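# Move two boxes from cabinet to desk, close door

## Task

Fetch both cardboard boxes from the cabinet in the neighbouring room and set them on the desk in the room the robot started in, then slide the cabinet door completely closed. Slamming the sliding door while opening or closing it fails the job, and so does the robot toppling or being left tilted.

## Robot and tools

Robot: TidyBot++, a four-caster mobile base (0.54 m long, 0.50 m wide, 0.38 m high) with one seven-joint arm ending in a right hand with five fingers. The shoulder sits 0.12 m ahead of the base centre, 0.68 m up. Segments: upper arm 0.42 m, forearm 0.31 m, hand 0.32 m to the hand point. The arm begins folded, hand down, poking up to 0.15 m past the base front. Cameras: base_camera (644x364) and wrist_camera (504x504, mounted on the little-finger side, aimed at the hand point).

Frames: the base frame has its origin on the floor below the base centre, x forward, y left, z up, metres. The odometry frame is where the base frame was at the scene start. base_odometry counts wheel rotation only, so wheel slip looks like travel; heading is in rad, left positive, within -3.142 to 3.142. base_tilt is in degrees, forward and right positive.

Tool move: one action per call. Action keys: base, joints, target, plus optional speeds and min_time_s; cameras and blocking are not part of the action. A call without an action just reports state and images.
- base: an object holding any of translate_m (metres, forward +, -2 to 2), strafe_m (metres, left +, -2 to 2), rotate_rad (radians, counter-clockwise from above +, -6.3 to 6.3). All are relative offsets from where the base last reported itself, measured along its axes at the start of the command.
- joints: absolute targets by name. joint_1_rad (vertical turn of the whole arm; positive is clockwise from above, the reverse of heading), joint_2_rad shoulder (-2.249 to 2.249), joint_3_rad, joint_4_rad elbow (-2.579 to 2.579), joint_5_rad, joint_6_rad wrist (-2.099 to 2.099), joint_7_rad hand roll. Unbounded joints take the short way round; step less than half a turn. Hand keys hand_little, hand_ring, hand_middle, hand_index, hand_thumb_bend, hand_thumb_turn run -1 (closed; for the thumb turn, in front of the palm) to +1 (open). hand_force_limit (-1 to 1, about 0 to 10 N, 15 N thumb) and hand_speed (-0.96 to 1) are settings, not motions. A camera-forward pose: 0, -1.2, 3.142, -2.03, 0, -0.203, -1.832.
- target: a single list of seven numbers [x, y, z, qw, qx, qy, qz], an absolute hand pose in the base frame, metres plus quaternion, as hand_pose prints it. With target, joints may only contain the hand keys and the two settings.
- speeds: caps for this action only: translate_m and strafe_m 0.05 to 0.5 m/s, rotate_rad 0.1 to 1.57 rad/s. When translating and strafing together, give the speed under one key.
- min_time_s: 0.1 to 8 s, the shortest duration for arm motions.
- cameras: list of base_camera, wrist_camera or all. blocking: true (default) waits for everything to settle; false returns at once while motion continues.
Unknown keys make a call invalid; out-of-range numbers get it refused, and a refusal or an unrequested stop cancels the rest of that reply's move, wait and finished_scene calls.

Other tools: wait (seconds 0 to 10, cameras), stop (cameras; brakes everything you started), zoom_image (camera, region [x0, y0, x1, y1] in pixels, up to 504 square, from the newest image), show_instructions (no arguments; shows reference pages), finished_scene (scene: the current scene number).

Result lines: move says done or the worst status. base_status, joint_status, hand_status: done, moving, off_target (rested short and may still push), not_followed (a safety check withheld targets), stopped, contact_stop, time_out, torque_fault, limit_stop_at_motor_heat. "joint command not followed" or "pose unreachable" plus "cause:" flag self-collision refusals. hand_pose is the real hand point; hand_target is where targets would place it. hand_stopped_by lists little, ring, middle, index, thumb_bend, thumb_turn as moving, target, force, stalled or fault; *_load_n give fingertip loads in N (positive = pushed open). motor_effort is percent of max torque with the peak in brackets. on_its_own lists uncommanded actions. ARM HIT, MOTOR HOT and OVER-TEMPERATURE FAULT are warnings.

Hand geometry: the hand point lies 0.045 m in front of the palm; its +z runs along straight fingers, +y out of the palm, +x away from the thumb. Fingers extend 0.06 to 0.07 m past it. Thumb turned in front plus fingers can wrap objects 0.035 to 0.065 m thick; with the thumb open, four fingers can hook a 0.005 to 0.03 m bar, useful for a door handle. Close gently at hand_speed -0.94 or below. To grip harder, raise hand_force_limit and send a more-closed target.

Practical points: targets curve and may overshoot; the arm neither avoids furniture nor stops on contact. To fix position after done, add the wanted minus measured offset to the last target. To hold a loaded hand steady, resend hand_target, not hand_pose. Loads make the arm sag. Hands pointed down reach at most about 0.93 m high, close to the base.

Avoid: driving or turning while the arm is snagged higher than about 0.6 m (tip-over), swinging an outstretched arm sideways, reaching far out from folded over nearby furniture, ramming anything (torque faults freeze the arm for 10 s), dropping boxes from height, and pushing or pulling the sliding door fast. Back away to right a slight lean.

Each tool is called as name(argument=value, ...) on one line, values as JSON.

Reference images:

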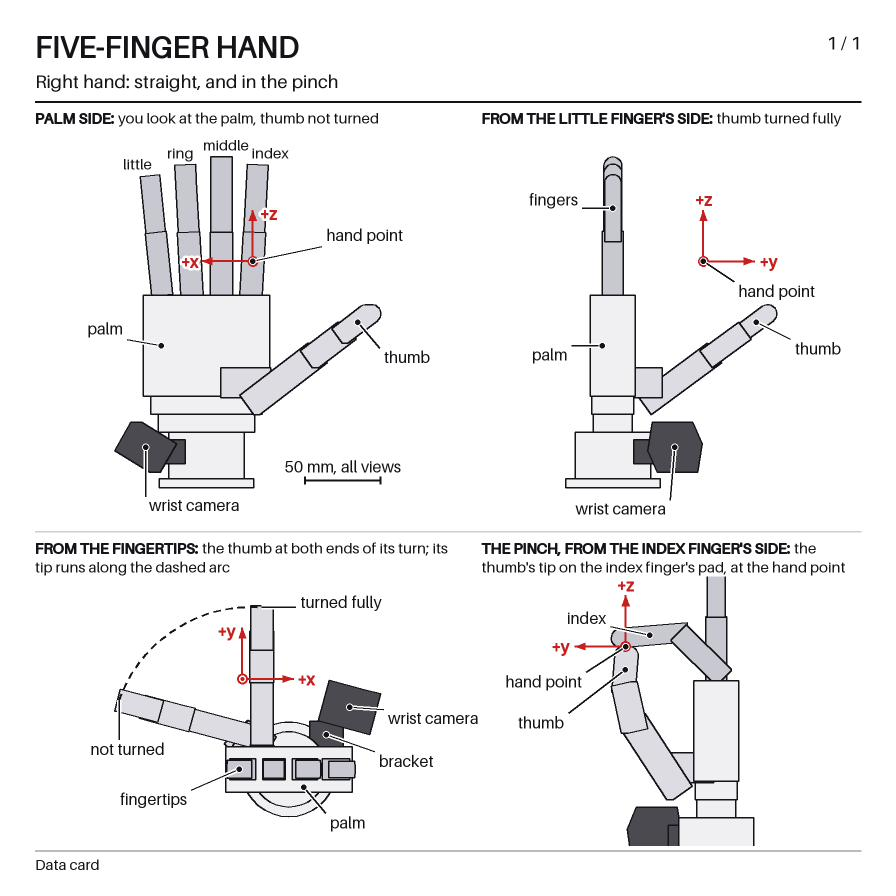

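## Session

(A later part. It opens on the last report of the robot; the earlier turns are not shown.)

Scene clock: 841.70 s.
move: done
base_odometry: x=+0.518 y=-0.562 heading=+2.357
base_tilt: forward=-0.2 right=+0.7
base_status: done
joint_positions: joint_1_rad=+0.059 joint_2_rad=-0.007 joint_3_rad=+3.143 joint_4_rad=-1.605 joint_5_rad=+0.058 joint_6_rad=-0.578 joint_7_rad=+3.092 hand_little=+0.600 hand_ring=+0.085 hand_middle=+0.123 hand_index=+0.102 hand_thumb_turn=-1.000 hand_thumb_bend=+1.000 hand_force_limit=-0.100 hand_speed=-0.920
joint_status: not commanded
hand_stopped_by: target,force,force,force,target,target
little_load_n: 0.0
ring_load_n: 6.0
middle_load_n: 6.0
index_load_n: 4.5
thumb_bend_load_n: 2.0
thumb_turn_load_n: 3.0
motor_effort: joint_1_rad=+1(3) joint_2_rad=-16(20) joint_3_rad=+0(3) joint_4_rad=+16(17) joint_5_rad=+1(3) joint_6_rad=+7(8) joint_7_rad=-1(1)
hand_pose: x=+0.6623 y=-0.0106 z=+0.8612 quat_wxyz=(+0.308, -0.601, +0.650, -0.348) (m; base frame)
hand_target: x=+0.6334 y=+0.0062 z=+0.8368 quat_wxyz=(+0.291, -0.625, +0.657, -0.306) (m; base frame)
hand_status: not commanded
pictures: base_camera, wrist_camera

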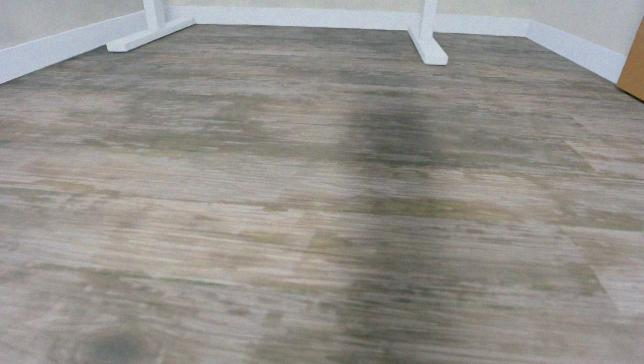

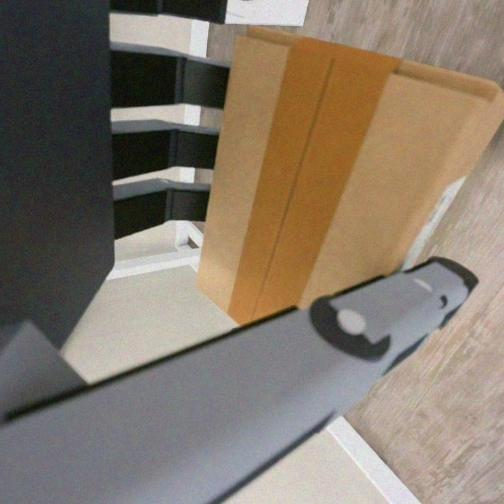

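move(base={"translate_m":0.74,"strafe_m":0.23}, speeds={"translate_m":0.35}, joints={"joint_1_rad":0.04,"joint_2_rad":0.29,"joint_4_rad":-0.39,"joint_6_rad":-1.74,"joint_7_rad":3.142}, min_time_s=3, cameras=["all"])

Scene clock: 849.80 s.
move: done
base_odometry: x=-0.168 y=-0.201 heading=+2.356
base_tilt: forward=-0.2 right=+0.7
base_status: done
joint_positions: joint_1_rad=+0.059 joint_2_rad=+0.291 joint_3_rad=+3.143 joint_4_rad=-0.439 joint_5_rad=+0.058 joint_6_rad=-1.649 joint_7_rad=+3.092 hand_little=+0.600 hand_ring=+0.085 hand_middle=+0.123 hand_index=+0.102 hand_thumb_turn=-1.000 hand_thumb_bend=+1.000 hand_force_limit=-0.100 hand_speed=-0.920
joint_status: all done
hand_stopped_by: target,force,force,force,target,target
little_load_n: 0.0
ring_load_n: 6.0
middle_load_n: 6.0
index_load_n: 5.0
thumb_bend_load_n: 2.0
thumb_turn_load_n: 2.5
motor_effort: joint_1_rad=+2(2) joint_2_rad=-21(24) joint_3_rad=+0(1) joint_4_rad=+12(18) joint_5_rad=+2(3) joint_6_rad=+5(8) joint_7_rad=+0(2)
hand_pose: x=+0.6308 y=-0.0139 z=+1.0446 quat_wxyz=(+0.243, -0.610, +0.700, -0.283) (m; base frame)
hand_target: x=+0.6054 y=+0.0126 z=+1.0479 quat_wxyz=(+0.244, -0.648, +0.675, -0.255) (m; base frame)
hand_status: not commanded
pictures: base_camera, wrist_camera

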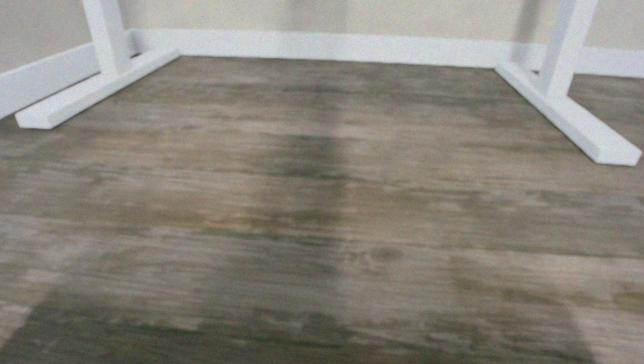

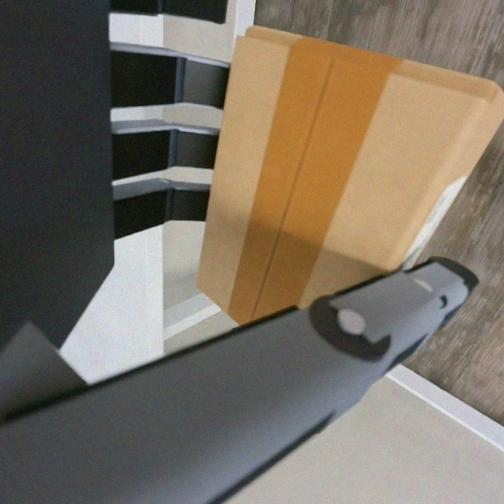

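move(base={"translate_m":0.38}, speeds={"translate_m":0.2}, cameras=["all"])

Scene clock: 856.83 s.
move: done
base_odometry: x=-0.437 y=+0.068 heading=+2.356
base_tilt: forward=-0.2 right=+0.7
base_status: done
joint_positions: joint_1_rad=+0.059 joint_2_rad=+0.305 joint_3_rad=+3.143 joint_4_rad=-0.435 joint_5_rad=+0.058 joint_6_rad=-1.656 joint_7_rad=+3.092 hand_little=+0.600 hand_ring=+0.085 hand_middle=+0.123 hand_index=+0.102 hand_thumb_turn=-1.000 hand_thumb_bend=+1.000 hand_force_limit=-0.100 hand_speed=-0.920
joint_status: not commanded
hand_stopped_by: target,force,force,force,target,target
little_load_n: 0.0
ring_load_n: 6.0
middle_load_n: 6.0
index_load_n: 5.0
thumb_bend_load_n: 1.5
thumb_turn_load_n: 2.5
motor_effort: joint_1_rad=+1(3) joint_2_rad=-21(24) joint_3_rad=+0(1) joint_4_rad=+12(13) joint_5_rad=+1(2) joint_6_rad=+6(7) joint_7_rad=-1(1)
hand_pose: x=+0.6337 y=-0.0140 z=+1.0382 quat_wxyz=(+0.237, -0.612, +0.702, -0.277) (m; base frame)
hand_target: x=+0.6054 y=+0.0126 z=+1.0479 quat_wxyz=(+0.244, -0.648, +0.675, -0.255) (m; base frame)
hand_status: not commanded
pictures: base_camera, wrist_camera

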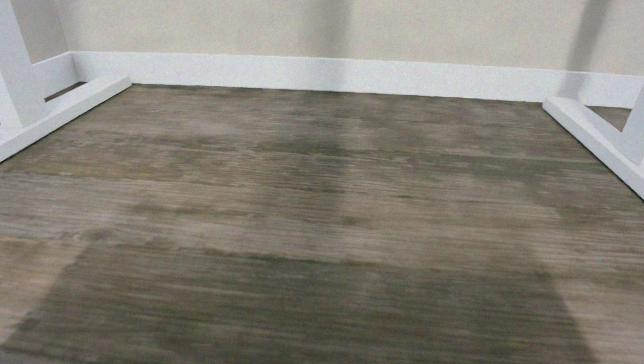

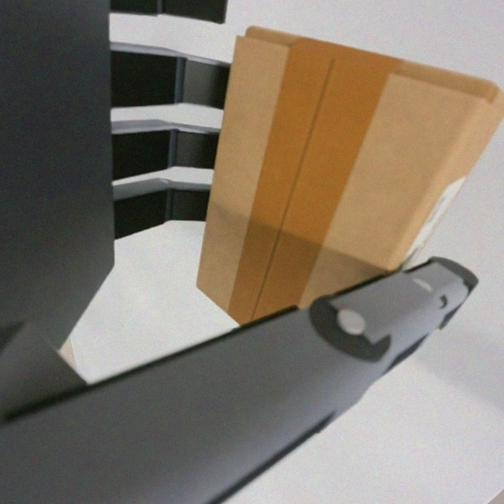

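move(joints={"joint_2_rad":0.19,"joint_4_rad":-0.66,"joint_6_rad":-1.5}, min_time_s=1.5, cameras=["wrist_camera"])

move(joints={"joint_2_rad":0.115,"joint_4_rad":-0.83,"joint_6_rad":-1.33}, min_time_s=1.5, cameras=["wrist_camera"])

move(joints={"joint_2_rad":0.086,"joint_4_rad":-0.90,"joint_6_rad":-1.30}, min_time_s=1.5, cameras=["wrist_camera"])

Scene clock: 862.50 s.
move: done
base_odometry: x=-0.437 y=+0.068 heading=+2.356
base_tilt: forward=-0.2 right=+0.7
base_status: not commanded
joint_positions: joint_1_rad=+0.059 joint_2_rad=+0.224 joint_3_rad=+3.143 joint_4_rad=-0.632 joint_5_rad=+0.058 joint_6_rad=-1.596 joint_7_rad=+3.092 hand_little=+0.600 hand_ring=+0.085 hand_middle=+0.123 hand_index=+0.102 hand_thumb_turn=-1.000 hand_thumb_bend=+1.000 hand_force_limit=-0.100 hand_speed=-0.920
joint_status: all done
hand_stopped_by: target,force,force,force,target,target
little_load_n: 0.0
ring_load_n: 6.0
middle_load_n: 6.0
index_load_n: 5.0
thumb_bend_load_n: 2.0
thumb_turn_load_n: 2.5
motor_effort: joint_1_rad=+1(1) joint_2_rad=-20(22) joint_3_rad=-1(1) joint_4_rad=+12(13) joint_5_rad=+3(3) joint_6_rad=+5(8) joint_7_rad=+0(1)
hand_pose: x=+0.6106 y=-0.0129 z=+1.0112 quat_wxyz=(+0.218, -0.620, +0.708, -0.259) (m; base frame)
hand_target: x=+0.6224 y=+0.0119 z=+1.0333 quat_wxyz=(+0.267, -0.639, +0.665, -0.278) (m; base frame)
hand_status: not commanded
pictures: wrist_camera

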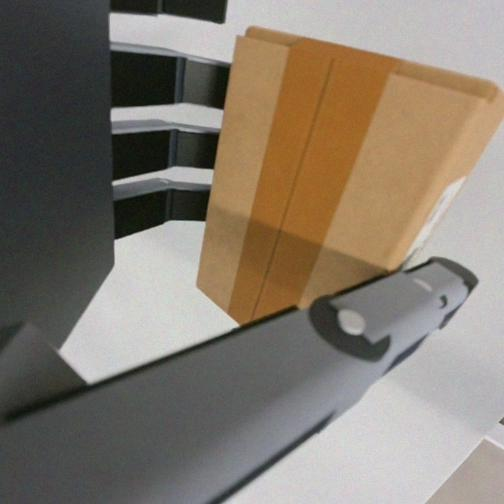

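Scene clock: 864.27 s.
move: done
base_odometry: x=-0.437 y=+0.068 heading=+2.356
base_tilt: forward=-0.2 right=+0.7
base_status: not commanded
joint_positions: joint_1_rad=+0.059 joint_2_rad=+0.148 joint_3_rad=+3.143 joint_4_rad=-0.801 joint_5_rad=+0.058 joint_6_rad=-1.431 joint_7_rad=+3.092 hand_little=+0.600 hand_ring=+0.085 hand_middle=+0.123 hand_index=+0.102 hand_thumb_turn=-1.000 hand_thumb_bend=+1.000 hand_force_limit=-0.100 hand_speed=-0.920
joint_status: all done
hand_stopped_by: target,force,force,force,target,target
little_load_n: 0.0
ring_load_n: 6.0
middle_load_n: 6.0
index_load_n: 4.5
thumb_bend_load_n: 2.0
thumb_turn_load_n: 2.5
motor_effort: joint_1_rad=+2(2) joint_2_rad=-18(20) joint_3_rad=-1(1) joint_4_rad=+13(15) joint_5_rad=+1(2) joint_6_rad=+6(7) joint_7_rad=+0(1)
hand_pose: x=+0.6172 y=-0.0138 z=+1.0066 quat_wxyz=(+0.241, -0.614, +0.696, -0.284) (m; base frame)
hand_target: x=+0.6294 y=+0.0116 z=+1.0295 quat_wxyz=(+0.291, -0.629, +0.654, -0.303) (m; base frame)
hand_status: not commanded
pictures: wrist_camera

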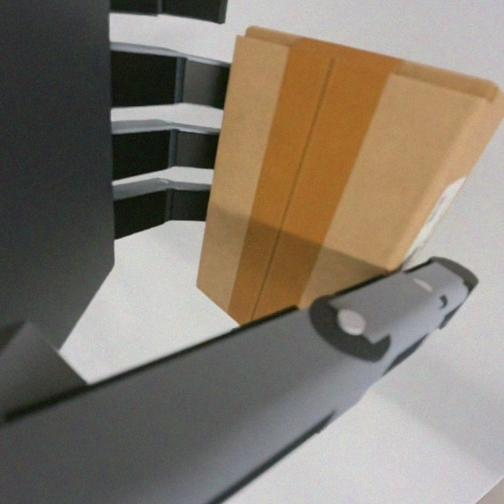

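Scene clock: 866.07 s.
move: done
base_odometry: x=-0.437 y=+0.068 heading=+2.356
base_tilt: forward=-0.2 right=+0.7
base_status: not commanded
joint_positions: joint_1_rad=+0.059 joint_2_rad=+0.119 joint_3_rad=+3.143 joint_4_rad=-0.870 joint_5_rad=+0.058 joint_6_rad=-1.400 joint_7_rad=+3.092 hand_little=+0.600 hand_ring=+0.085 hand_middle=+0.123 hand_index=+0.102 hand_thumb_turn=-1.000 hand_thumb_bend=+1.000 hand_force_limit=-0.100 hand_speed=-0.920
joint_status: all done
hand_stopped_by: target,force,force,force,target,target
little_load_n: 0.0
ring_load_n: 6.0
middle_load_n: 6.0
index_load_n: 5.0
thumb_bend_load_n: 2.0
thumb_turn_load_n: 2.5
motor_effort: joint_1_rad=+1(2) joint_2_rad=-18(19) joint_3_rad=+0(1) joint_4_rad=+14(15) joint_5_rad=+1(3) joint_6_rad=+6(7) joint_7_rad=+0(1)
hand_pose: x=+0.6098 y=-0.0134 z=+0.9962 quat_wxyz=(+0.238, -0.616, +0.696, -0.281) (m; base frame)
hand_target: x=+0.6218 y=+0.0119 z=+1.0179 quat_wxyz=(+0.287, -0.630, +0.656, -0.299) (m; base frame)
hand_status: not commanded
pictures: wrist_camera

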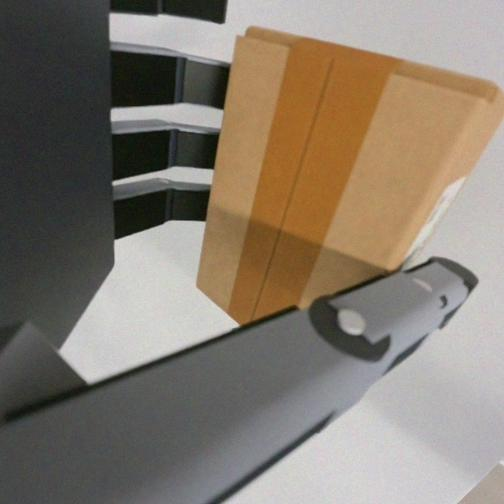

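move(joints={"joint_2_rad":0.08,"joint_4_rad":-0.935,"joint_6_rad":-1.28}, min_time_s=1.5, cameras=[])

move(joints={"joint_2_rad":0.072,"joint_4_rad":-0.97,"joint_6_rad":-1.265}, min_time_s=1.5, cameras=["wrist_camera"])

Scene clock: 870.93 s.
move: done
base_odometry: x=-0.437 y=+0.068 heading=+2.356
base_tilt: forward=-0.2 right=+0.7
base_status: not commanded
joint_positions: joint_1_rad=+0.059 joint_2_rad=+0.113 joint_3_rad=+3.143 joint_4_rad=-0.904 joint_5_rad=+0.058 joint_6_rad=-1.380 joint_7_rad=+3.092 hand_little=+0.600 hand_ring=+0.085 hand_middle=+0.123 hand_index=+0.102 hand_thumb_turn=-1.000 hand_thumb_bend=+1.000 hand_force_limit=-0.100 hand_speed=-0.920
joint_status: all done
hand_stopped_by: target,force,force,force,target,target
little_load_n: 0.0
ring_load_n: 6.0
middle_load_n: 6.5
index_load_n: 4.5
thumb_bend_load_n: 2.0
thumb_turn_load_n: 2.5
motor_effort: joint_1_rad=+0(2) joint_2_rad=-18(18) joint_3_rad=-1(1) joint_4_rad=+14(15) joint_5_rad=+1(3) joint_6_rad=+6(7) joint_7_rad=+0(1)
hand_pose: x=+0.6099 y=-0.0134 z=+0.9874 quat_wxyz=(+0.235, -0.618, +0.697, -0.279) (m; base frame)
hand_target: x=+0.6219 y=+0.0119 z=+1.0086 quat_wxyz=(+0.284, -0.632, +0.657, -0.296) (m; base frame)
hand_status: not commanded
pictures: none
No camera images: "cameras" was empty.

Scene clock: 872.73 s.
move: done
base_odometry: x=-0.437 y=+0.068 heading=+2.356
base_tilt: forward=-0.2 right=+0.7
base_status: not commanded
joint_positions: joint_1_rad=+0.059 joint_2_rad=+0.100 joint_3_rad=+3.143 joint_4_rad=-0.935 joint_5_rad=+0.058 joint_6_rad=-1.358 joint_7_rad=+3.092 hand_little=+0.600 hand_ring=+0.085 hand_middle=+0.123 hand_index=+0.102 hand_thumb_turn=-1.000 hand_thumb_bend=+1.000 hand_force_limit=-0.100 hand_speed=-0.920
joint_status: all done
hand_stopped_by: target,force,force,force,target,target
little_load_n: 0.0
ring_load_n: 6.0
middle_load_n: 6.0
index_load_n: 5.0
thumb_bend_load_n: 2.0
thumb_turn_load_n: 2.0
motor_effort: joint_1_rad=+1(2) joint_2_rad=-17(18) joint_3_rad=-1(1) joint_4_rad=+13(15) joint_5_rad=+1(2) joint_6_rad=+5(6) joint_7_rad=+0(1)
hand_pose: x=+0.6083 y=-0.0133 z=+0.9841 quat_wxyz=(+0.237, -0.617, +0.696, -0.280) (m; base frame)
hand_target: x=+0.6198 y=+0.0119 z=+0.9992 quat_wxyz=(+0.281, -0.633, +0.659, -0.292) (m; base frame)
hand_status: not commanded
pictures: wrist_camera

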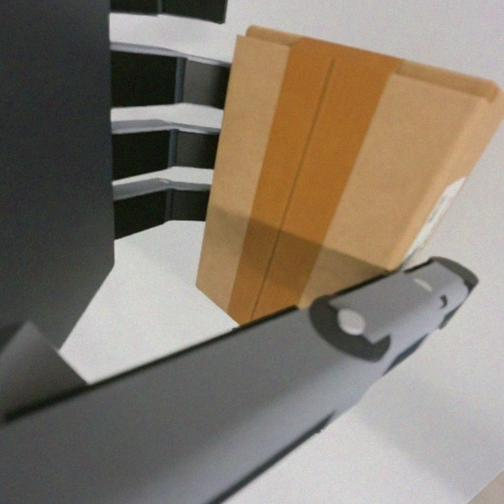

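move(joints={"joint_2_rad":0.055,"joint_4_rad":-1.0,"joint_6_rad":-1.25}, min_time_s=1.5, cameras=["wrist_camera"])

Scene clock: 876.43 s.
move: done
base_odometry: x=-0.437 y=+0.068 heading=+2.356
base_tilt: forward=-0.2 right=+0.7
base_status: not commanded
joint_positions: joint_1_rad=+0.059 joint_2_rad=+0.080 joint_3_rad=+3.143 joint_4_rad=-0.963 joint_5_rad=+0.058 joint_6_rad=-1.340 joint_7_rad=+3.092 hand_little=+0.600 hand_ring=+0.085 hand_middle=+0.123 hand_index=+0.102 hand_thumb_turn=-1.000 hand_thumb_bend=+1.000 hand_force_limit=-0.100 hand_speed=-0.920
joint_status: all done
hand_stopped_by: target,force,force,force,target,target
little_load_n: 0.0
ring_load_n: 4.5
middle_load_n: 5.5
index_load_n: 5.0
thumb_bend_load_n: 1.5
thumb_turn_load_n: 1.5
motor_effort: joint_1_rad=+0(2) joint_2_rad=-16(17) joint_3_rad=-1(1) joint_4_rad=+13(14) joint_5_rad=+2(2) joint_6_rad=+5(6) joint_7_rad=+0(2)
hand_pose: x=+0.6041 y=-0.0130 z=+0.9841 quat_wxyz=(+0.240, -0.617, +0.694, -0.283) (m; base frame)
hand_target: x=+0.6153 y=+0.0121 z=+0.9965 quat_wxyz=(+0.281, -0.633, +0.659, -0.293) (m; base frame)
hand_status: not commanded
pictures: wrist_camera

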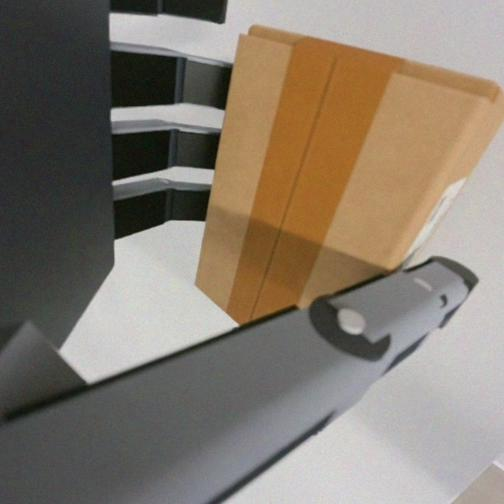

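move(joints={"hand_index":0.4,"hand_middle":0.4,"hand_ring":0.4,"hand_speed":-0.88}, cameras=["wrist_camera"])

Scene clock: 879.63 s.
move: done
base_odometry: x=-0.437 y=+0.068 heading=+2.356
base_tilt: forward=-0.3 right=+0.7
base_status: not commanded
joint_positions: joint_1_rad=+0.059 joint_2_rad=+0.080 joint_3_rad=+3.143 joint_4_rad=-0.966 joint_5_rad=+0.058 joint_6_rad=-1.340 joint_7_rad=+3.092 hand_little=+0.600 hand_ring=+0.400 hand_middle=+0.400 hand_index=+0.400 hand_thumb_turn=-1.000 hand_thumb_bend=+1.000 hand_force_limit=-0.100 hand_speed=-0.880
joint_status: all done
hand_stopped_by: target,target,target,target,target,target
little_load_n: 0.0
ring_load_n: 0.0
middle_load_n: 0.0
index_load_n: 0.0
thumb_bend_load_n: 0.0
thumb_turn_load_n: 0.0
motor_effort: joint_1_rad=+1(2) joint_2_rad=-16(17) joint_3_rad=+0(1) joint_4_rad=+13(14) joint_5_rad=+1(2) joint_6_rad=+5(6) joint_7_rad=+0(1)
hand_pose: x=+0.6036 y=-0.0130 z=+0.9827 quat_wxyz=(+0.239, -0.617, +0.695, -0.282) (m; base frame)
hand_target: x=+0.6153 y=+0.0121 z=+0.9965 quat_wxyz=(+0.281, -0.633, +0.659, -0.293) (m; base frame)
hand_status: not commanded
pictures: wrist_camera

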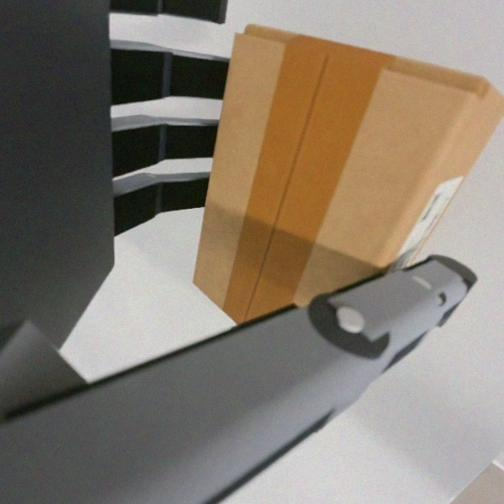

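move(joints={"hand_index":1,"hand_middle":1,"hand_ring":1,"hand_little":1,"hand_speed":-0.3})

move(joints={"joint_2_rad":0.17,"joint_4_rad":-0.70,"joint_6_rad":-1.50}, min_time_s=2, cameras=["wrist_camera"])

move(joints={"joint_2_rad":0.28,"joint_4_rad":-0.39,"joint_6_rad":-1.72}, min_time_s=1.5, cameras=["wrist_camera"])

Scene clock: 888.33 s.
move: done
base_odometry: x=-0.437 y=+0.068 heading=+2.356
base_tilt: forward=-0.3 right=+0.7
base_status: not commanded
joint_positions: joint_1_rad=+0.059 joint_2_rad=+0.080 joint_3_rad=+3.143 joint_4_rad=-0.967 joint_5_rad=+0.058 joint_6_rad=-1.340 joint_7_rad=+3.092 hand_little=+1.000 hand_ring=+1.000 hand_middle=+1.000 hand_index=+1.000 hand_thumb_turn=-1.000 hand_thumb_bend=+1.000 hand_force_limit=-0.100 hand_speed=-0.300
joint_status: all done
hand_stopped_by: target,target,target,target,target,target
little_load_n: 0.0
ring_load_n: -0.5
middle_load_n: 0.0
index_load_n: 0.0
thumb_bend_load_n: 0.0
thumb_turn_load_n: 0.0
motor_effort: joint_1_rad=+0(2) joint_2_rad=-15(17) joint_3_rad=-1(1) joint_4_rad=+13(14) joint_5_rad=+2(2) joint_6_rad=+5(7) joint_7_rad=+0(1)
hand_pose: x=+0.6038 y=-0.0130 z=+0.9826 quat_wxyz=(+0.239, -0.617, +0.695, -0.282) (m; base frame)
hand_target: x=+0.6153 y=+0.0121 z=+0.9965 quat_wxyz=(+0.281, -0.633, +0.659, -0.293) (m; base frame)
hand_status: not commanded
pictures: none

Scene clock: 890.63 s.
move: done
base_odometry: x=-0.437 y=+0.068 heading=+2.356
base_tilt: forward=-0.2 right=+0.7
base_status: not commanded
joint_positions: joint_1_rad=+0.059 joint_2_rad=+0.157 joint_3_rad=+3.143 joint_4_rad=-0.747 joint_5_rad=+0.058 joint_6_rad=-1.409 joint_7_rad=+3.092 hand_little=+1.000 hand_ring=+1.000 hand_middle=+1.000 hand_index=+1.000 hand_thumb_turn=-1.000 hand_thumb_bend=+1.000 hand_force_limit=-0.100 hand_speed=-0.300
joint_status: all done
hand_stopped_by: target,target,target,target,target,target
little_load_n: 0.0
ring_load_n: 0.0
middle_load_n: 0.0
index_load_n: 0.0
thumb_bend_load_n: 0.0
thumb_turn_load_n: 0.0
motor_effort: joint_1_rad=+1(2) joint_2_rad=-17(18) joint_3_rad=-1(1) joint_4_rad=+13(15) joint_5_rad=+2(2) joint_6_rad=+6(7) joint_7_rad=+0(2)
hand_pose: x=+0.6305 y=-0.0146 z=+1.0301 quat_wxyz=(+0.263, -0.605, +0.686, -0.306) (m; base frame)
hand_target: x=+0.6128 y=+0.0122 z=+1.0264 quat_wxyz=(+0.261, -0.642, +0.668, -0.271) (m; base frame)
hand_status: not commanded
pictures: wrist_camera

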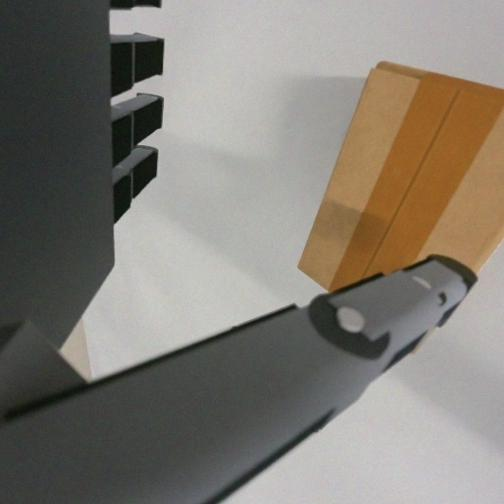

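Scene clock: 892.43 s.
move: done
base_odometry: x=-0.437 y=+0.068 heading=+2.356
base_tilt: forward=-0.2 right=+0.7
base_status: not commanded
joint_positions: joint_1_rad=+0.059 joint_2_rad=+0.266 joint_3_rad=+3.143 joint_4_rad=-0.434 joint_5_rad=+0.058 joint_6_rad=-1.627 joint_7_rad=+3.092 hand_little=+1.000 hand_ring=+1.000 hand_middle=+1.000 hand_index=+1.000 hand_thumb_turn=-1.000 hand_thumb_bend=+1.000 hand_force_limit=-0.100 hand_speed=-0.300
joint_status: all done
hand_stopped_by: target,target,target,target,target,target
little_load_n: 0.0
ring_load_n: 0.0
middle_load_n: 0.0
index_load_n: 0.0
thumb_bend_load_n: 0.0
thumb_turn_load_n: 0.0
motor_effort: joint_1_rad=+1(2) joint_2_rad=-19(19) joint_3_rad=+0(1) joint_4_rad=+11(14) joint_5_rad=+2(2) joint_6_rad=+5(7) joint_7_rad=-1(1)
hand_pose: x=+0.6275 y=-0.0138 z=+1.0632 quat_wxyz=(+0.259, -0.603, +0.692, -0.299) (m; base frame)
hand_target: x=+0.6073 y=+0.0125 z=+1.0562 quat_wxyz=(+0.254, -0.644, +0.671, -0.265) (m; base frame)
hand_status: not commanded
pictures: wrist_camera

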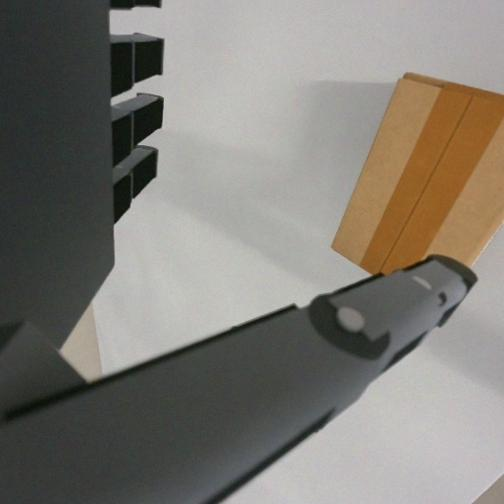

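move(base={"translate_m":-0.6}, speeds={"translate_m":0.35}, cameras=["all"])

Scene clock: 898.43 s.
move: done
base_odometry: x=-0.012 y=-0.357 heading=+2.356
base_tilt: forward=-0.2 right=+0.7
base_status: done
joint_positions: joint_1_rad=+0.057 joint_2_rad=+0.282 joint_3_rad=+3.143 joint_4_rad=-0.429 joint_5_rad=+0.057 joint_6_rad=-1.633 joint_7_rad=+3.092 hand_little=+1.000 hand_ring=+1.000 hand_middle=+1.000 hand_index=+1.000 hand_thumb_turn=-1.000 hand_thumb_bend=+1.000 hand_force_limit=-0.100 hand_speed=-0.300
joint_status: not commanded
hand_stopped_by: target,target,target,target,target,target
little_load_n: 0.0
ring_load_n: -0.5
middle_load_n: 0.0
index_load_n: 0.0
thumb_bend_load_n: 0.0
thumb_turn_load_n: 0.0
motor_effort: joint_1_rad=+1(4) joint_2_rad=-19(23) joint_3_rad=+0(2) joint_4_rad=+11(12) joint_5_rad=+1(3) joint_6_rad=+5(6) joint_7_rad=+1(1)
hand_pose: x=+0.6318 y=-0.0127 z=+1.0563 quat_wxyz=(+0.255, -0.606, +0.694, -0.294) (m; base frame)
hand_target: x=+0.6073 y=+0.0125 z=+1.0562 quat_wxyz=(+0.254, -0.644, +0.671, -0.265) (m; base frame)
hand_status: not commanded
pictures: base_camera, wrist_camera

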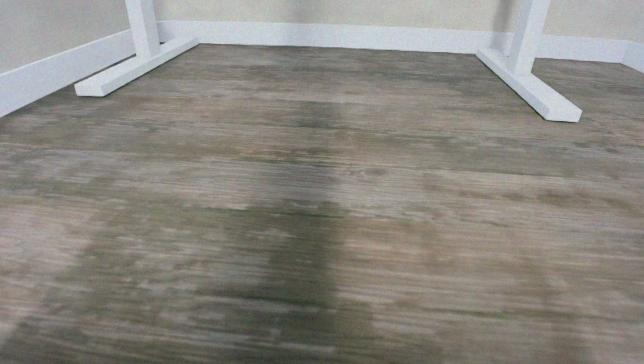

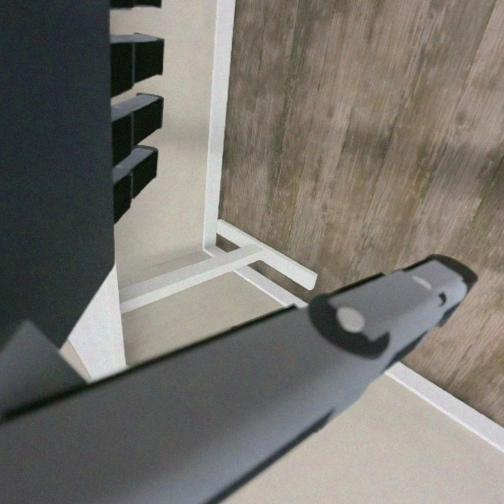

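move(base={"translate_m":-0.3}, joints={"joint_1_rad":0.6,"joint_6_rad":-1.1}, cameras=["wrist_camera"])

Scene clock: 905.17 s.
move: done
base_odometry: x=+0.200 y=-0.569 heading=+2.356
base_tilt: forward=-0.2 right=+0.7
base_status: done
joint_positions: joint_1_rad=+0.577 joint_2_rad=+0.280 joint_3_rad=+3.143 joint_4_rad=-0.427 joint_5_rad=+0.057 joint_6_rad=-1.201 joint_7_rad=+3.092 hand_little=+1.000 hand_ring=+1.000 hand_middle=+1.000 hand_index=+1.000 hand_thumb_turn=-1.000 hand_thumb_bend=+1.000 hand_force_limit=-0.100 hand_speed=-0.300
joint_status: all done
hand_stopped_by: target,target,target,target,target,target
little_load_n: 0.0
ring_load_n: 0.0
middle_load_n: 0.0
index_load_n: 0.0
thumb_bend_load_n: 0.0
thumb_turn_load_n: 0.0
motor_effort: joint_1_rad=+1(3) joint_2_rad=-20(24) joint_3_rad=+0(2) joint_4_rad=+12(12) joint_5_rad=+2(3) joint_6_rad=+7(8) joint_7_rad=+0(1)
hand_pose: x=+0.6359 y=-0.3168 z=+1.1627 quat_wxyz=(+0.264, -0.364, +0.729, -0.515) (m; base frame)
hand_target: x=+0.6449 y=-0.3210 z=+1.2098 quat_wxyz=(+0.295, -0.361, +0.685, -0.560) (m; base frame)
hand_status: not commanded
pictures: wrist_camera

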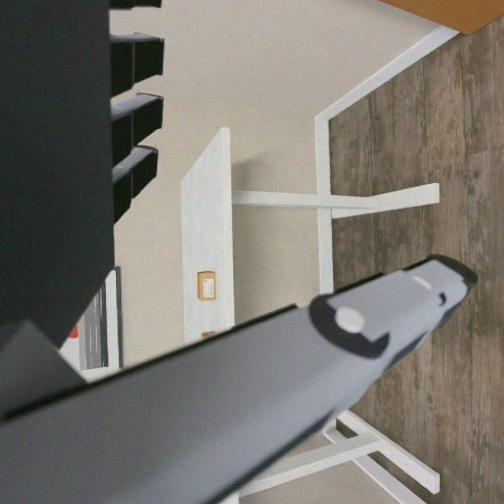

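move(base={"translate_m":-0.2,"strafe_m":-0.187,"rotate_rad":-1.566}, joints={"joint_1_rad":0.0,"joint_2_rad":-0.02,"joint_4_rad":-1.63,"joint_5_rad":0.0,"joint_6_rad":-0.66,"hand_thumb_turn":1,"hand_speed":0}, cameras=["base_camera"])

Scene clock: 915.57 s.
move: done
base_odometry: x=+0.473 y=-0.578 heading=+0.791
base_tilt: forward=-0.3 right=+0.7
base_status: done
joint_positions: joint_1_rad=+0.027 joint_2_rad=+0.006 joint_3_rad=+3.143 joint_4_rad=-1.596 joint_5_rad=+0.053 joint_6_rad=-0.757 joint_7_rad=+3.093 hand_little=+1.000 hand_ring=+1.000 hand_middle=+1.000 hand_index=+1.000 hand_thumb_turn=+1.000 hand_thumb_bend=+1.000 hand_force_limit=-0.100 hand_speed=+0.000
joint_status: all done
hand_stopped_by: target,target,target,target,target,target
little_load_n: 0.0
ring_load_n: 0.0
middle_load_n: 0.0
index_load_n: 0.0
thumb_bend_load_n: 0.0
thumb_turn_load_n: 0.0
motor_effort: joint_1_rad=+2(5) joint_2_rad=-15(23) joint_3_rad=-1(3) joint_4_rad=+15(17) joint_5_rad=+2(4) joint_6_rad=+5(8) joint_7_rad=+0(1)
hand_pose: x=+0.6217 y=+0.0064 z=+0.8216 quat_wxyz=(+0.255, -0.636, +0.671, -0.284) (m; base frame)
hand_target: x=+0.6325 y=+0.0319 z=+0.8368 quat_wxyz=(+0.298, -0.641, +0.641, -0.299) (m; base frame)
hand_status: not commanded
pictures: base_camera

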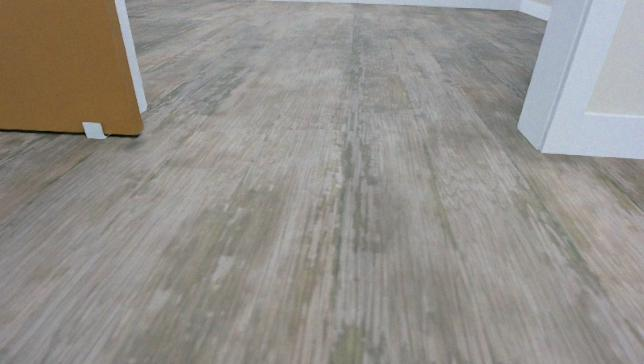

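move(base={"translate_m":0.5,"strafe_m":0.036}, speeds={"translate_m":0.4})

move(base={"translate_m":1.4})

move(base={"translate_m":0.4,"rotate_rad":1.577}, cameras=["all"])

Scene clock: 923.13 s.
move: done
base_odometry: x=+0.800 y=-0.197 heading=+0.790
base_tilt: forward=-0.2 right=+0.7
base_status: done
joint_positions: joint_1_rad=+0.026 joint_2_rad=-0.010 joint_3_rad=+3.143 joint_4_rad=-1.598 joint_5_rad=+0.053 joint_6_rad=-0.751 joint_7_rad=+3.093 hand_little=+1.000 hand_ring=+1.000 hand_middle=+1.000 hand_index=+1.000 hand_thumb_turn=+1.000 hand_thumb_bend=+1.000 hand_force_limit=-0.100 hand_speed=+0.000
joint_status: not commanded
hand_stopped_by: target,target,target,target,target,target
little_load_n: 0.0
ring_load_n: 0.0
middle_load_n: 0.0
index_load_n: 0.0
thumb_bend_load_n: 0.0
thumb_turn_load_n: 0.0
motor_effort: joint_1_rad=+0(2) joint_2_rad=-15(18) joint_3_rad=+0(1) joint_4_rad=+15(16) joint_5_rad=+2(2) joint_6_rad=+5(6) joint_7_rad=-1(1)
hand_pose: x=+0.6205 y=+0.0069 z=+0.8297 quat_wxyz=(+0.262, -0.633, +0.668, -0.291) (m; base frame)
hand_target: x=+0.6325 y=+0.0319 z=+0.8368 quat_wxyz=(+0.298, -0.641, +0.641, -0.299) (m; base frame)
hand_status: not commanded
pictures: none

Scene clock: 926.57 s.
move: done
base_odometry: x=+1.785 y=+0.797 heading=+0.790
base_tilt: forward=-0.2 right=+0.7
base_status: done
joint_positions: joint_1_rad=+0.026 joint_2_rad=-0.012 joint_3_rad=+3.143 joint_4_rad=-1.599 joint_5_rad=+0.053 joint_6_rad=-0.749 joint_7_rad=+3.093 hand_little=+1.000 hand_ring=+1.000 hand_middle=+1.000 hand_index=+1.000 hand_thumb_turn=+1.000 hand_thumb_bend=+1.000 hand_force_limit=-0.100 hand_speed=+0.000
joint_status: not commanded
hand_stopped_by: target,target,target,target,target,target
little_load_n: 0.0
ring_load_n: 0.0
middle_load_n: 0.0
index_load_n: 0.0
thumb_bend_load_n: 0.0
thumb_turn_load_n: 0.0
motor_effort: joint_1_rad=+1(2) joint_2_rad=-15(18) joint_3_rad=+0(1) joint_4_rad=+15(16) joint_5_rad=+1(2) joint_6_rad=+5(7) joint_7_rad=+0(1)
hand_pose: x=+0.6204 y=+0.0072 z=+0.8306 quat_wxyz=(+0.263, -0.633, +0.667, -0.292) (m; base frame)
hand_target: x=+0.6325 y=+0.0319 z=+0.8368 quat_wxyz=(+0.298, -0.641, +0.641, -0.299) (m; base frame)
hand_status: not commanded
pictures: none

Scene clock: 929.20 s.
move: done
base_odometry: x=+2.066 y=+1.082 heading=+2.367
base_tilt: forward=-0.2 right=+0.7
base_status: done
joint_positions: joint_1_rad=+0.017 joint_2_rad=-0.012 joint_3_rad=+3.143 joint_4_rad=-1.599 joint_5_rad=+0.053 joint_6_rad=-0.748 joint_7_rad=+3.093 hand_little=+1.000 hand_ring=+1.000 hand_middle=+1.000 hand_index=+1.000 hand_thumb_turn=+1.000 hand_thumb_bend=+1.000 hand_force_limit=-0.100 hand_speed=+0.000
joint_status: not commanded
hand_stopped_by: target,target,target,target,target,target
little_load_n: 0.0
ring_load_n: -0.5
middle_load_n: 0.0
index_load_n: 0.0
thumb_bend_load_n: 0.0
thumb_turn_load_n: 0.0
motor_effort: joint_1_rad=+2(3) joint_2_rad=-16(19) joint_3_rad=-1(3) joint_4_rad=+15(16) joint_5_rad=+2(3) joint_6_rad=+5(7) joint_7_rad=+0(1)
hand_pose: x=+0.6205 y=+0.0121 z=+0.8306 quat_wxyz=(+0.265, -0.636, +0.664, -0.290) (m; base frame)
hand_target: x=+0.6325 y=+0.0319 z=+0.8368 quat_wxyz=(+0.298, -0.641, +0.641, -0.299) (m; base frame)
hand_status: not commanded
pictures: base_camera, wrist_camera

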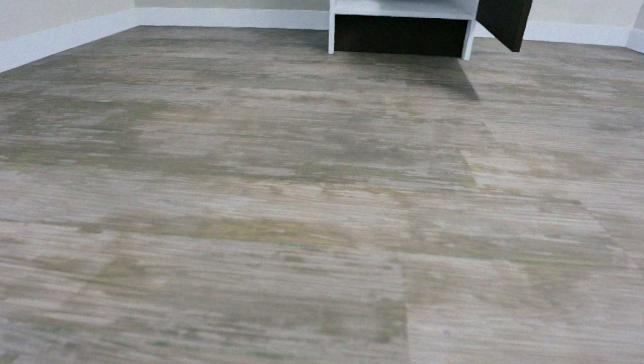

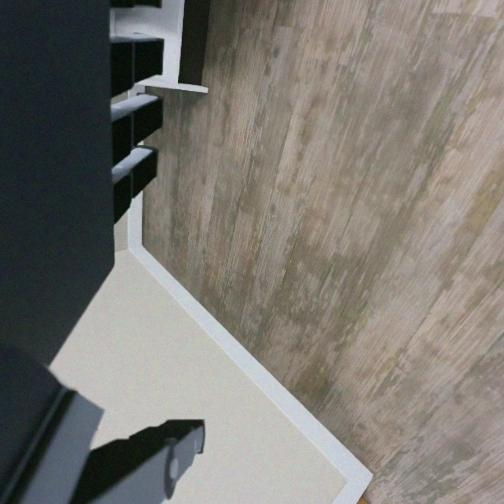

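move(base={"translate_m":0.12,"strafe_m":-0.65}, joints={"joint_1_rad":0.0,"joint_2_rad":1.26,"joint_3_rad":3.142,"joint_4_rad":-1.79,"joint_5_rad":0.0,"joint_6_rad":1.59,"joint_7_rad":1.57,"hand_index":-1,"hand_middle":-1,"hand_ring":-1,"hand_little":-1,"hand_thumb_turn":1,"hand_thumb_bend":1,"hand_force_limit":0,"hand_speed":0.2}, min_time_s=2.5, cameras=["all"])

Scene clock: 943.60 s.
move: done
base_odometry: x=+2.435 y=+1.630 heading=+2.368
base_tilt: forward=-0.2 right=+0.7
base_status: done
joint_positions: joint_1_rad=+0.014 joint_2_rad=+1.254 joint_3_rad=+3.143 joint_4_rad=-1.762 joint_5_rad=+0.053 joint_6_rad=+1.487 joint_7_rad=+1.623 hand_little=-1.000 hand_ring=-1.000 hand_middle=-1.000 hand_index=-1.000 hand_thumb_turn=+1.000 hand_thumb_bend=+1.000 hand_force_limit=+0.000 hand_speed=+0.200
joint_status: all done
hand_stopped_by: target,target,target,target,target,target
little_load_n: 0.0
ring_load_n: 0.0
middle_load_n: 0.0
index_load_n: 0.0
thumb_bend_load_n: 0.0
thumb_turn_load_n: 0.0
motor_effort: joint_1_rad=+1(4) joint_2_rad=-34(37) joint_3_rad=-1(3) joint_4_rad=+6(16) joint_5_rad=+1(3) joint_6_rad=+8(9) joint_7_rad=+0(2)
hand_pose: x=+0.8764 y=+0.0688 z=+0.5420 quat_wxyz=(+0.722, -0.034, +0.691, -0.008) (m; base frame)
hand_target: x=+0.8651 y=+0.0614 z=+0.5637 quat_wxyz=(+0.745, +0.000, +0.667, +0.000) (m; base frame)
hand_status: not commanded
pictures: base_camera, wrist_camera

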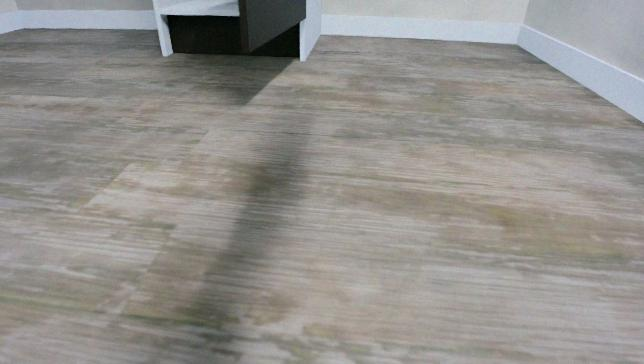

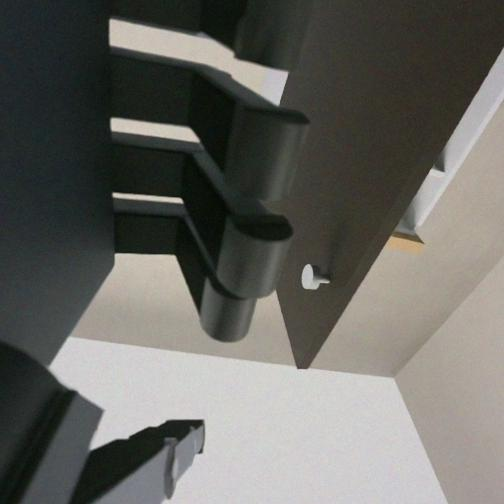

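move(base={"translate_m":0.32,"strafe_m":0.04}, speeds={"translate_m":0.2}, cameras=["all"])

Scene clock: 953.73 s.
move: done
base_odometry: x=+2.178 y=+1.825 heading=+2.367
base_tilt: forward=-0.2 right=+0.7
base_status: done
joint_positions: joint_1_rad=+0.014 joint_2_rad=+1.254 joint_3_rad=+3.143 joint_4_rad=-1.767 joint_5_rad=+0.053 joint_6_rad=+1.491 joint_7_rad=+1.621 hand_little=-1.000 hand_ring=-1.000 hand_middle=-1.000 hand_index=-1.000 hand_thumb_turn=+1.000 hand_thumb_bend=+1.000 hand_force_limit=+0.000 hand_speed=+0.200
joint_status: not commanded
hand_stopped_by: target,target,target,target,target,target
little_load_n: 0.0
ring_load_n: 0.0
middle_load_n: 0.0
index_load_n: 0.0
thumb_bend_load_n: 0.0
thumb_turn_load_n: 0.0
motor_effort: joint_1_rad=+1(3) joint_2_rad=-34(35) joint_3_rad=-2(2) joint_4_rad=+5(6) joint_5_rad=+0(2) joint_6_rad=+8(8) joint_7_rad=+0(1)
hand_pose: x=+0.8748 y=+0.0688 z=+0.5413 quat_wxyz=(+0.722, -0.034, +0.692, -0.007) (m; base frame)
hand_target: x=+0.8651 y=+0.0614 z=+0.5637 quat_wxyz=(+0.745, +0.000, +0.667, +0.000) (m; base frame)
hand_status: not commanded
pictures: base_camera, wrist_camera

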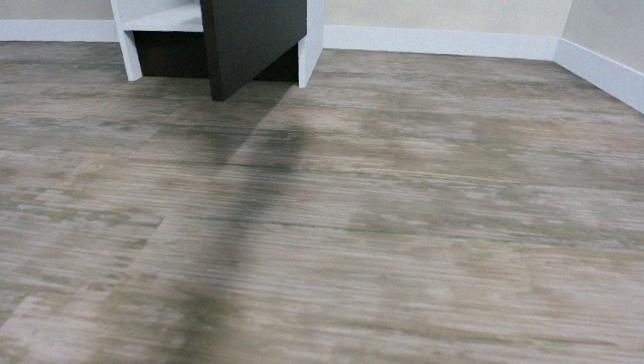

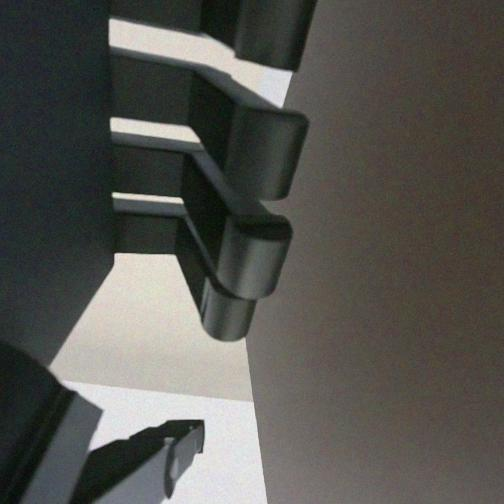

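move(base={"translate_m":0.06,"strafe_m":0.08}, speeds={"translate_m":0.08}, cameras=["all"])

Scene clock: 960.67 s.
move: done
base_odometry: x=+2.079 y=+1.810 heading=+2.367
base_tilt: forward=-0.2 right=+0.7
base_status: done
joint_positions: joint_1_rad=+0.012 joint_2_rad=+1.254 joint_3_rad=+3.143 joint_4_rad=-1.767 joint_5_rad=+0.053 joint_6_rad=+1.492 joint_7_rad=+1.621 hand_little=-1.000 hand_ring=-1.000 hand_middle=-1.000 hand_index=-1.000 hand_thumb_turn=+1.000 hand_thumb_bend=+1.000 hand_force_limit=+0.000 hand_speed=+0.200
joint_status: not commanded
hand_stopped_by: target,target,target,target,target,target
little_load_n: 0.0
ring_load_n: 0.0
middle_load_n: 0.0
index_load_n: 0.0
thumb_bend_load_n: 0.0
thumb_turn_load_n: 0.0
motor_effort: joint_1_rad=+1(3) joint_2_rad=-34(35) joint_3_rad=-2(2) joint_4_rad=+5(6) joint_5_rad=+0(2) joint_6_rad=+8(8) joint_7_rad=+0(1)
hand_pose: x=+0.8746 y=+0.0703 z=+0.5414 quat_wxyz=(+0.722, -0.034, +0.691, -0.007) (m; base frame)
hand_target: x=+0.8651 y=+0.0614 z=+0.5637 quat_wxyz=(+0.745, +0.000, +0.667, +0.000) (m; base frame)
hand_status: not commanded
pictures: base_camera, wrist_camera

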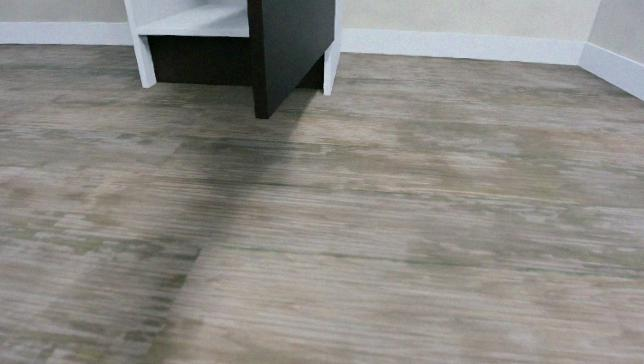

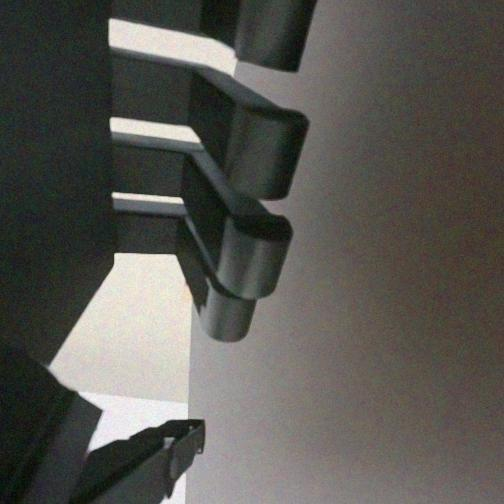

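move(base={"translate_m":0.03,"strafe_m":0.10}, speeds={"translate_m":0.07}, cameras=["all"])

Scene clock: 965.37 s.
move: done
base_odometry: x=+1.988 y=+1.760 heading=+2.367
base_tilt: forward=-0.2 right=+0.7
base_status: done
joint_positions: joint_1_rad=+0.009 joint_2_rad=+1.254 joint_3_rad=+3.143 joint_4_rad=-1.767 joint_5_rad=+0.049 joint_6_rad=+1.493 joint_7_rad=+1.617 hand_little=-1.000 hand_ring=-1.000 hand_middle=-1.000 hand_index=-1.000 hand_thumb_turn=+1.000 hand_thumb_bend=+1.000 hand_force_limit=+0.000 hand_speed=+0.200
joint_status: not commanded
hand_stopped_by: target,target,target,target,target,target
little_load_n: 0.0
ring_load_n: 0.0
middle_load_n: 0.0
index_load_n: 0.0
thumb_bend_load_n: 0.0
thumb_turn_load_n: 0.0
motor_effort: joint_1_rad=+1(4) joint_2_rad=-34(35) joint_3_rad=-2(4) joint_4_rad=+5(6) joint_5_rad=+1(4) joint_6_rad=+7(8) joint_7_rad=+0(2)
hand_pose: x=+0.8745 y=+0.0714 z=+0.5417 quat_wxyz=(+0.722, -0.033, +0.691, -0.005) (m; base frame)
hand_target: x=+0.8651 y=+0.0614 z=+0.5637 quat_wxyz=(+0.745, +0.000, +0.667, +0.000) (m; base frame)
hand_status: not commanded
pictures: base_camera, wrist_camera

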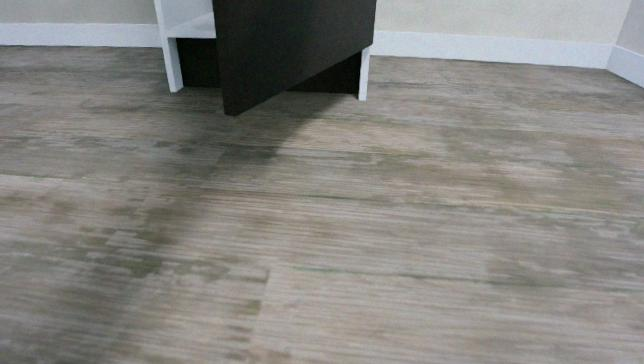

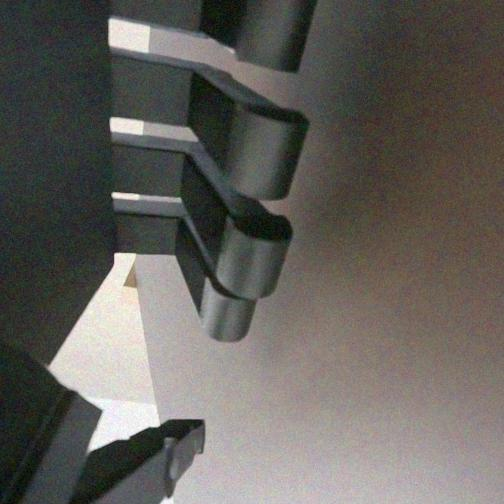

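move(base={"translate_m":0.07,"strafe_m":0.11}, speeds={"translate_m":0.07}, cameras=["base_camera"])

move(base={"translate_m":0.094,"strafe_m":0.09}, speeds={"translate_m":0.07}, cameras=["all"])

Scene clock: 973.87 s.
move: done
base_odometry: x=+1.861 y=+1.730 heading=+2.367
base_tilt: forward=-0.2 right=+0.7
base_status: done
joint_positions: joint_1_rad=+0.007 joint_2_rad=+1.255 joint_3_rad=+3.143 joint_4_rad=-1.768 joint_5_rad=+0.047 joint_6_rad=+1.495 joint_7_rad=+1.615 hand_little=-1.000 hand_ring=-1.000 hand_middle=-1.000 hand_index=-1.000 hand_thumb_turn=+1.000 hand_thumb_bend=+1.000 hand_force_limit=+0.000 hand_speed=+0.200
joint_status: not commanded
hand_stopped_by: target,target,target,target,target,target
little_load_n: 0.0
ring_load_n: 0.0
middle_load_n: 0.0
index_load_n: 0.0
thumb_bend_load_n: 0.0
thumb_turn_load_n: 0.0
motor_effort: joint_1_rad=+1(5) joint_2_rad=-34(35) joint_3_rad=+0(4) joint_4_rad=+5(7) joint_5_rad=+1(4) joint_6_rad=+8(8) joint_7_rad=+0(1)
hand_pose: x=+0.8741 y=+0.0716 z=+0.5419 quat_wxyz=(+0.722, -0.031, +0.691, -0.005) (m; base frame)
hand_target: x=+0.8651 y=+0.0614 z=+0.5637 quat_wxyz=(+0.745, +0.000, +0.667, +0.000) (m; base frame)
hand_status: not commanded
pictures: base_camera

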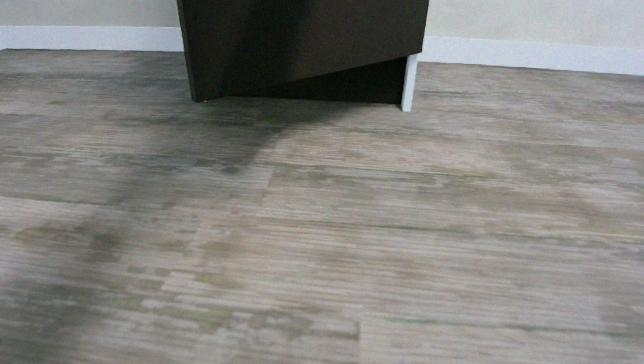

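Scene clock: 976.27 s.
move: done
base_odometry: x=+1.730 y=+1.731 heading=+2.367
base_tilt: forward=-0.2 right=+0.6
base_status: done
joint_positions: joint_1_rad=+0.007 joint_2_rad=+1.255 joint_3_rad=+3.143 joint_4_rad=-1.770 joint_5_rad=+0.045 joint_6_rad=+1.496 joint_7_rad=+1.615 hand_little=-1.000 hand_ring=-1.000 hand_middle=-1.000 hand_index=-1.000 hand_thumb_turn=+1.000 hand_thumb_bend=+1.000 hand_force_limit=+0.000 hand_speed=+0.200
joint_status: not commanded
hand_stopped_by: target,target,target,target,target,target
little_load_n: 0.0
ring_load_n: 0.0
middle_load_n: 0.0
index_load_n: 0.0
thumb_bend_load_n: 0.0
thumb_turn_load_n: 0.0
motor_effort: joint_1_rad=+1(4) joint_2_rad=-34(35) joint_3_rad=-1(4) joint_4_rad=+5(8) joint_5_rad=+2(4) joint_6_rad=+7(9) joint_7_rad=+0(1)
hand_pose: x=+0.8737 y=+0.0712 z=+0.5416 quat_wxyz=(+0.722, -0.031, +0.691, -0.005) (m; base frame)
hand_target: x=+0.8651 y=+0.0614 z=+0.5637 quat_wxyz=(+0.745, +0.000, +0.667, +0.000) (m; base frame)
hand_status: not commanded
pictures: base_camera, wrist_camera

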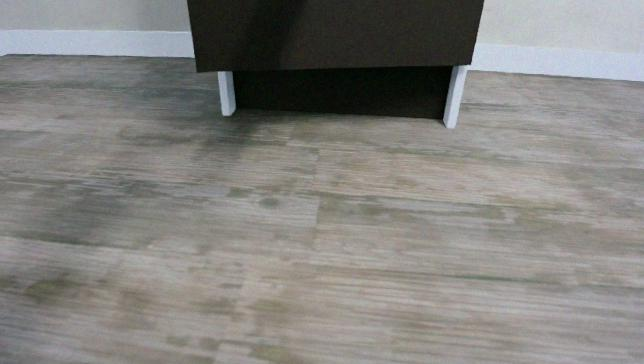

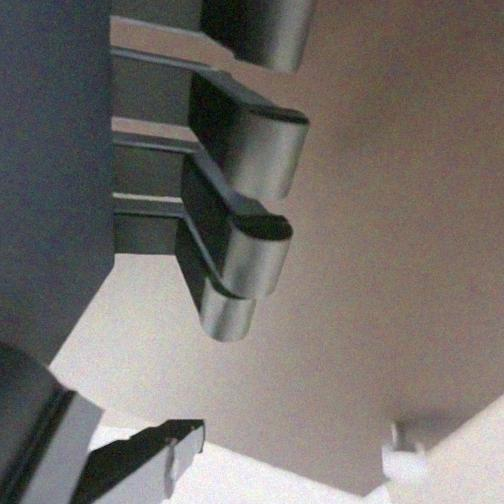

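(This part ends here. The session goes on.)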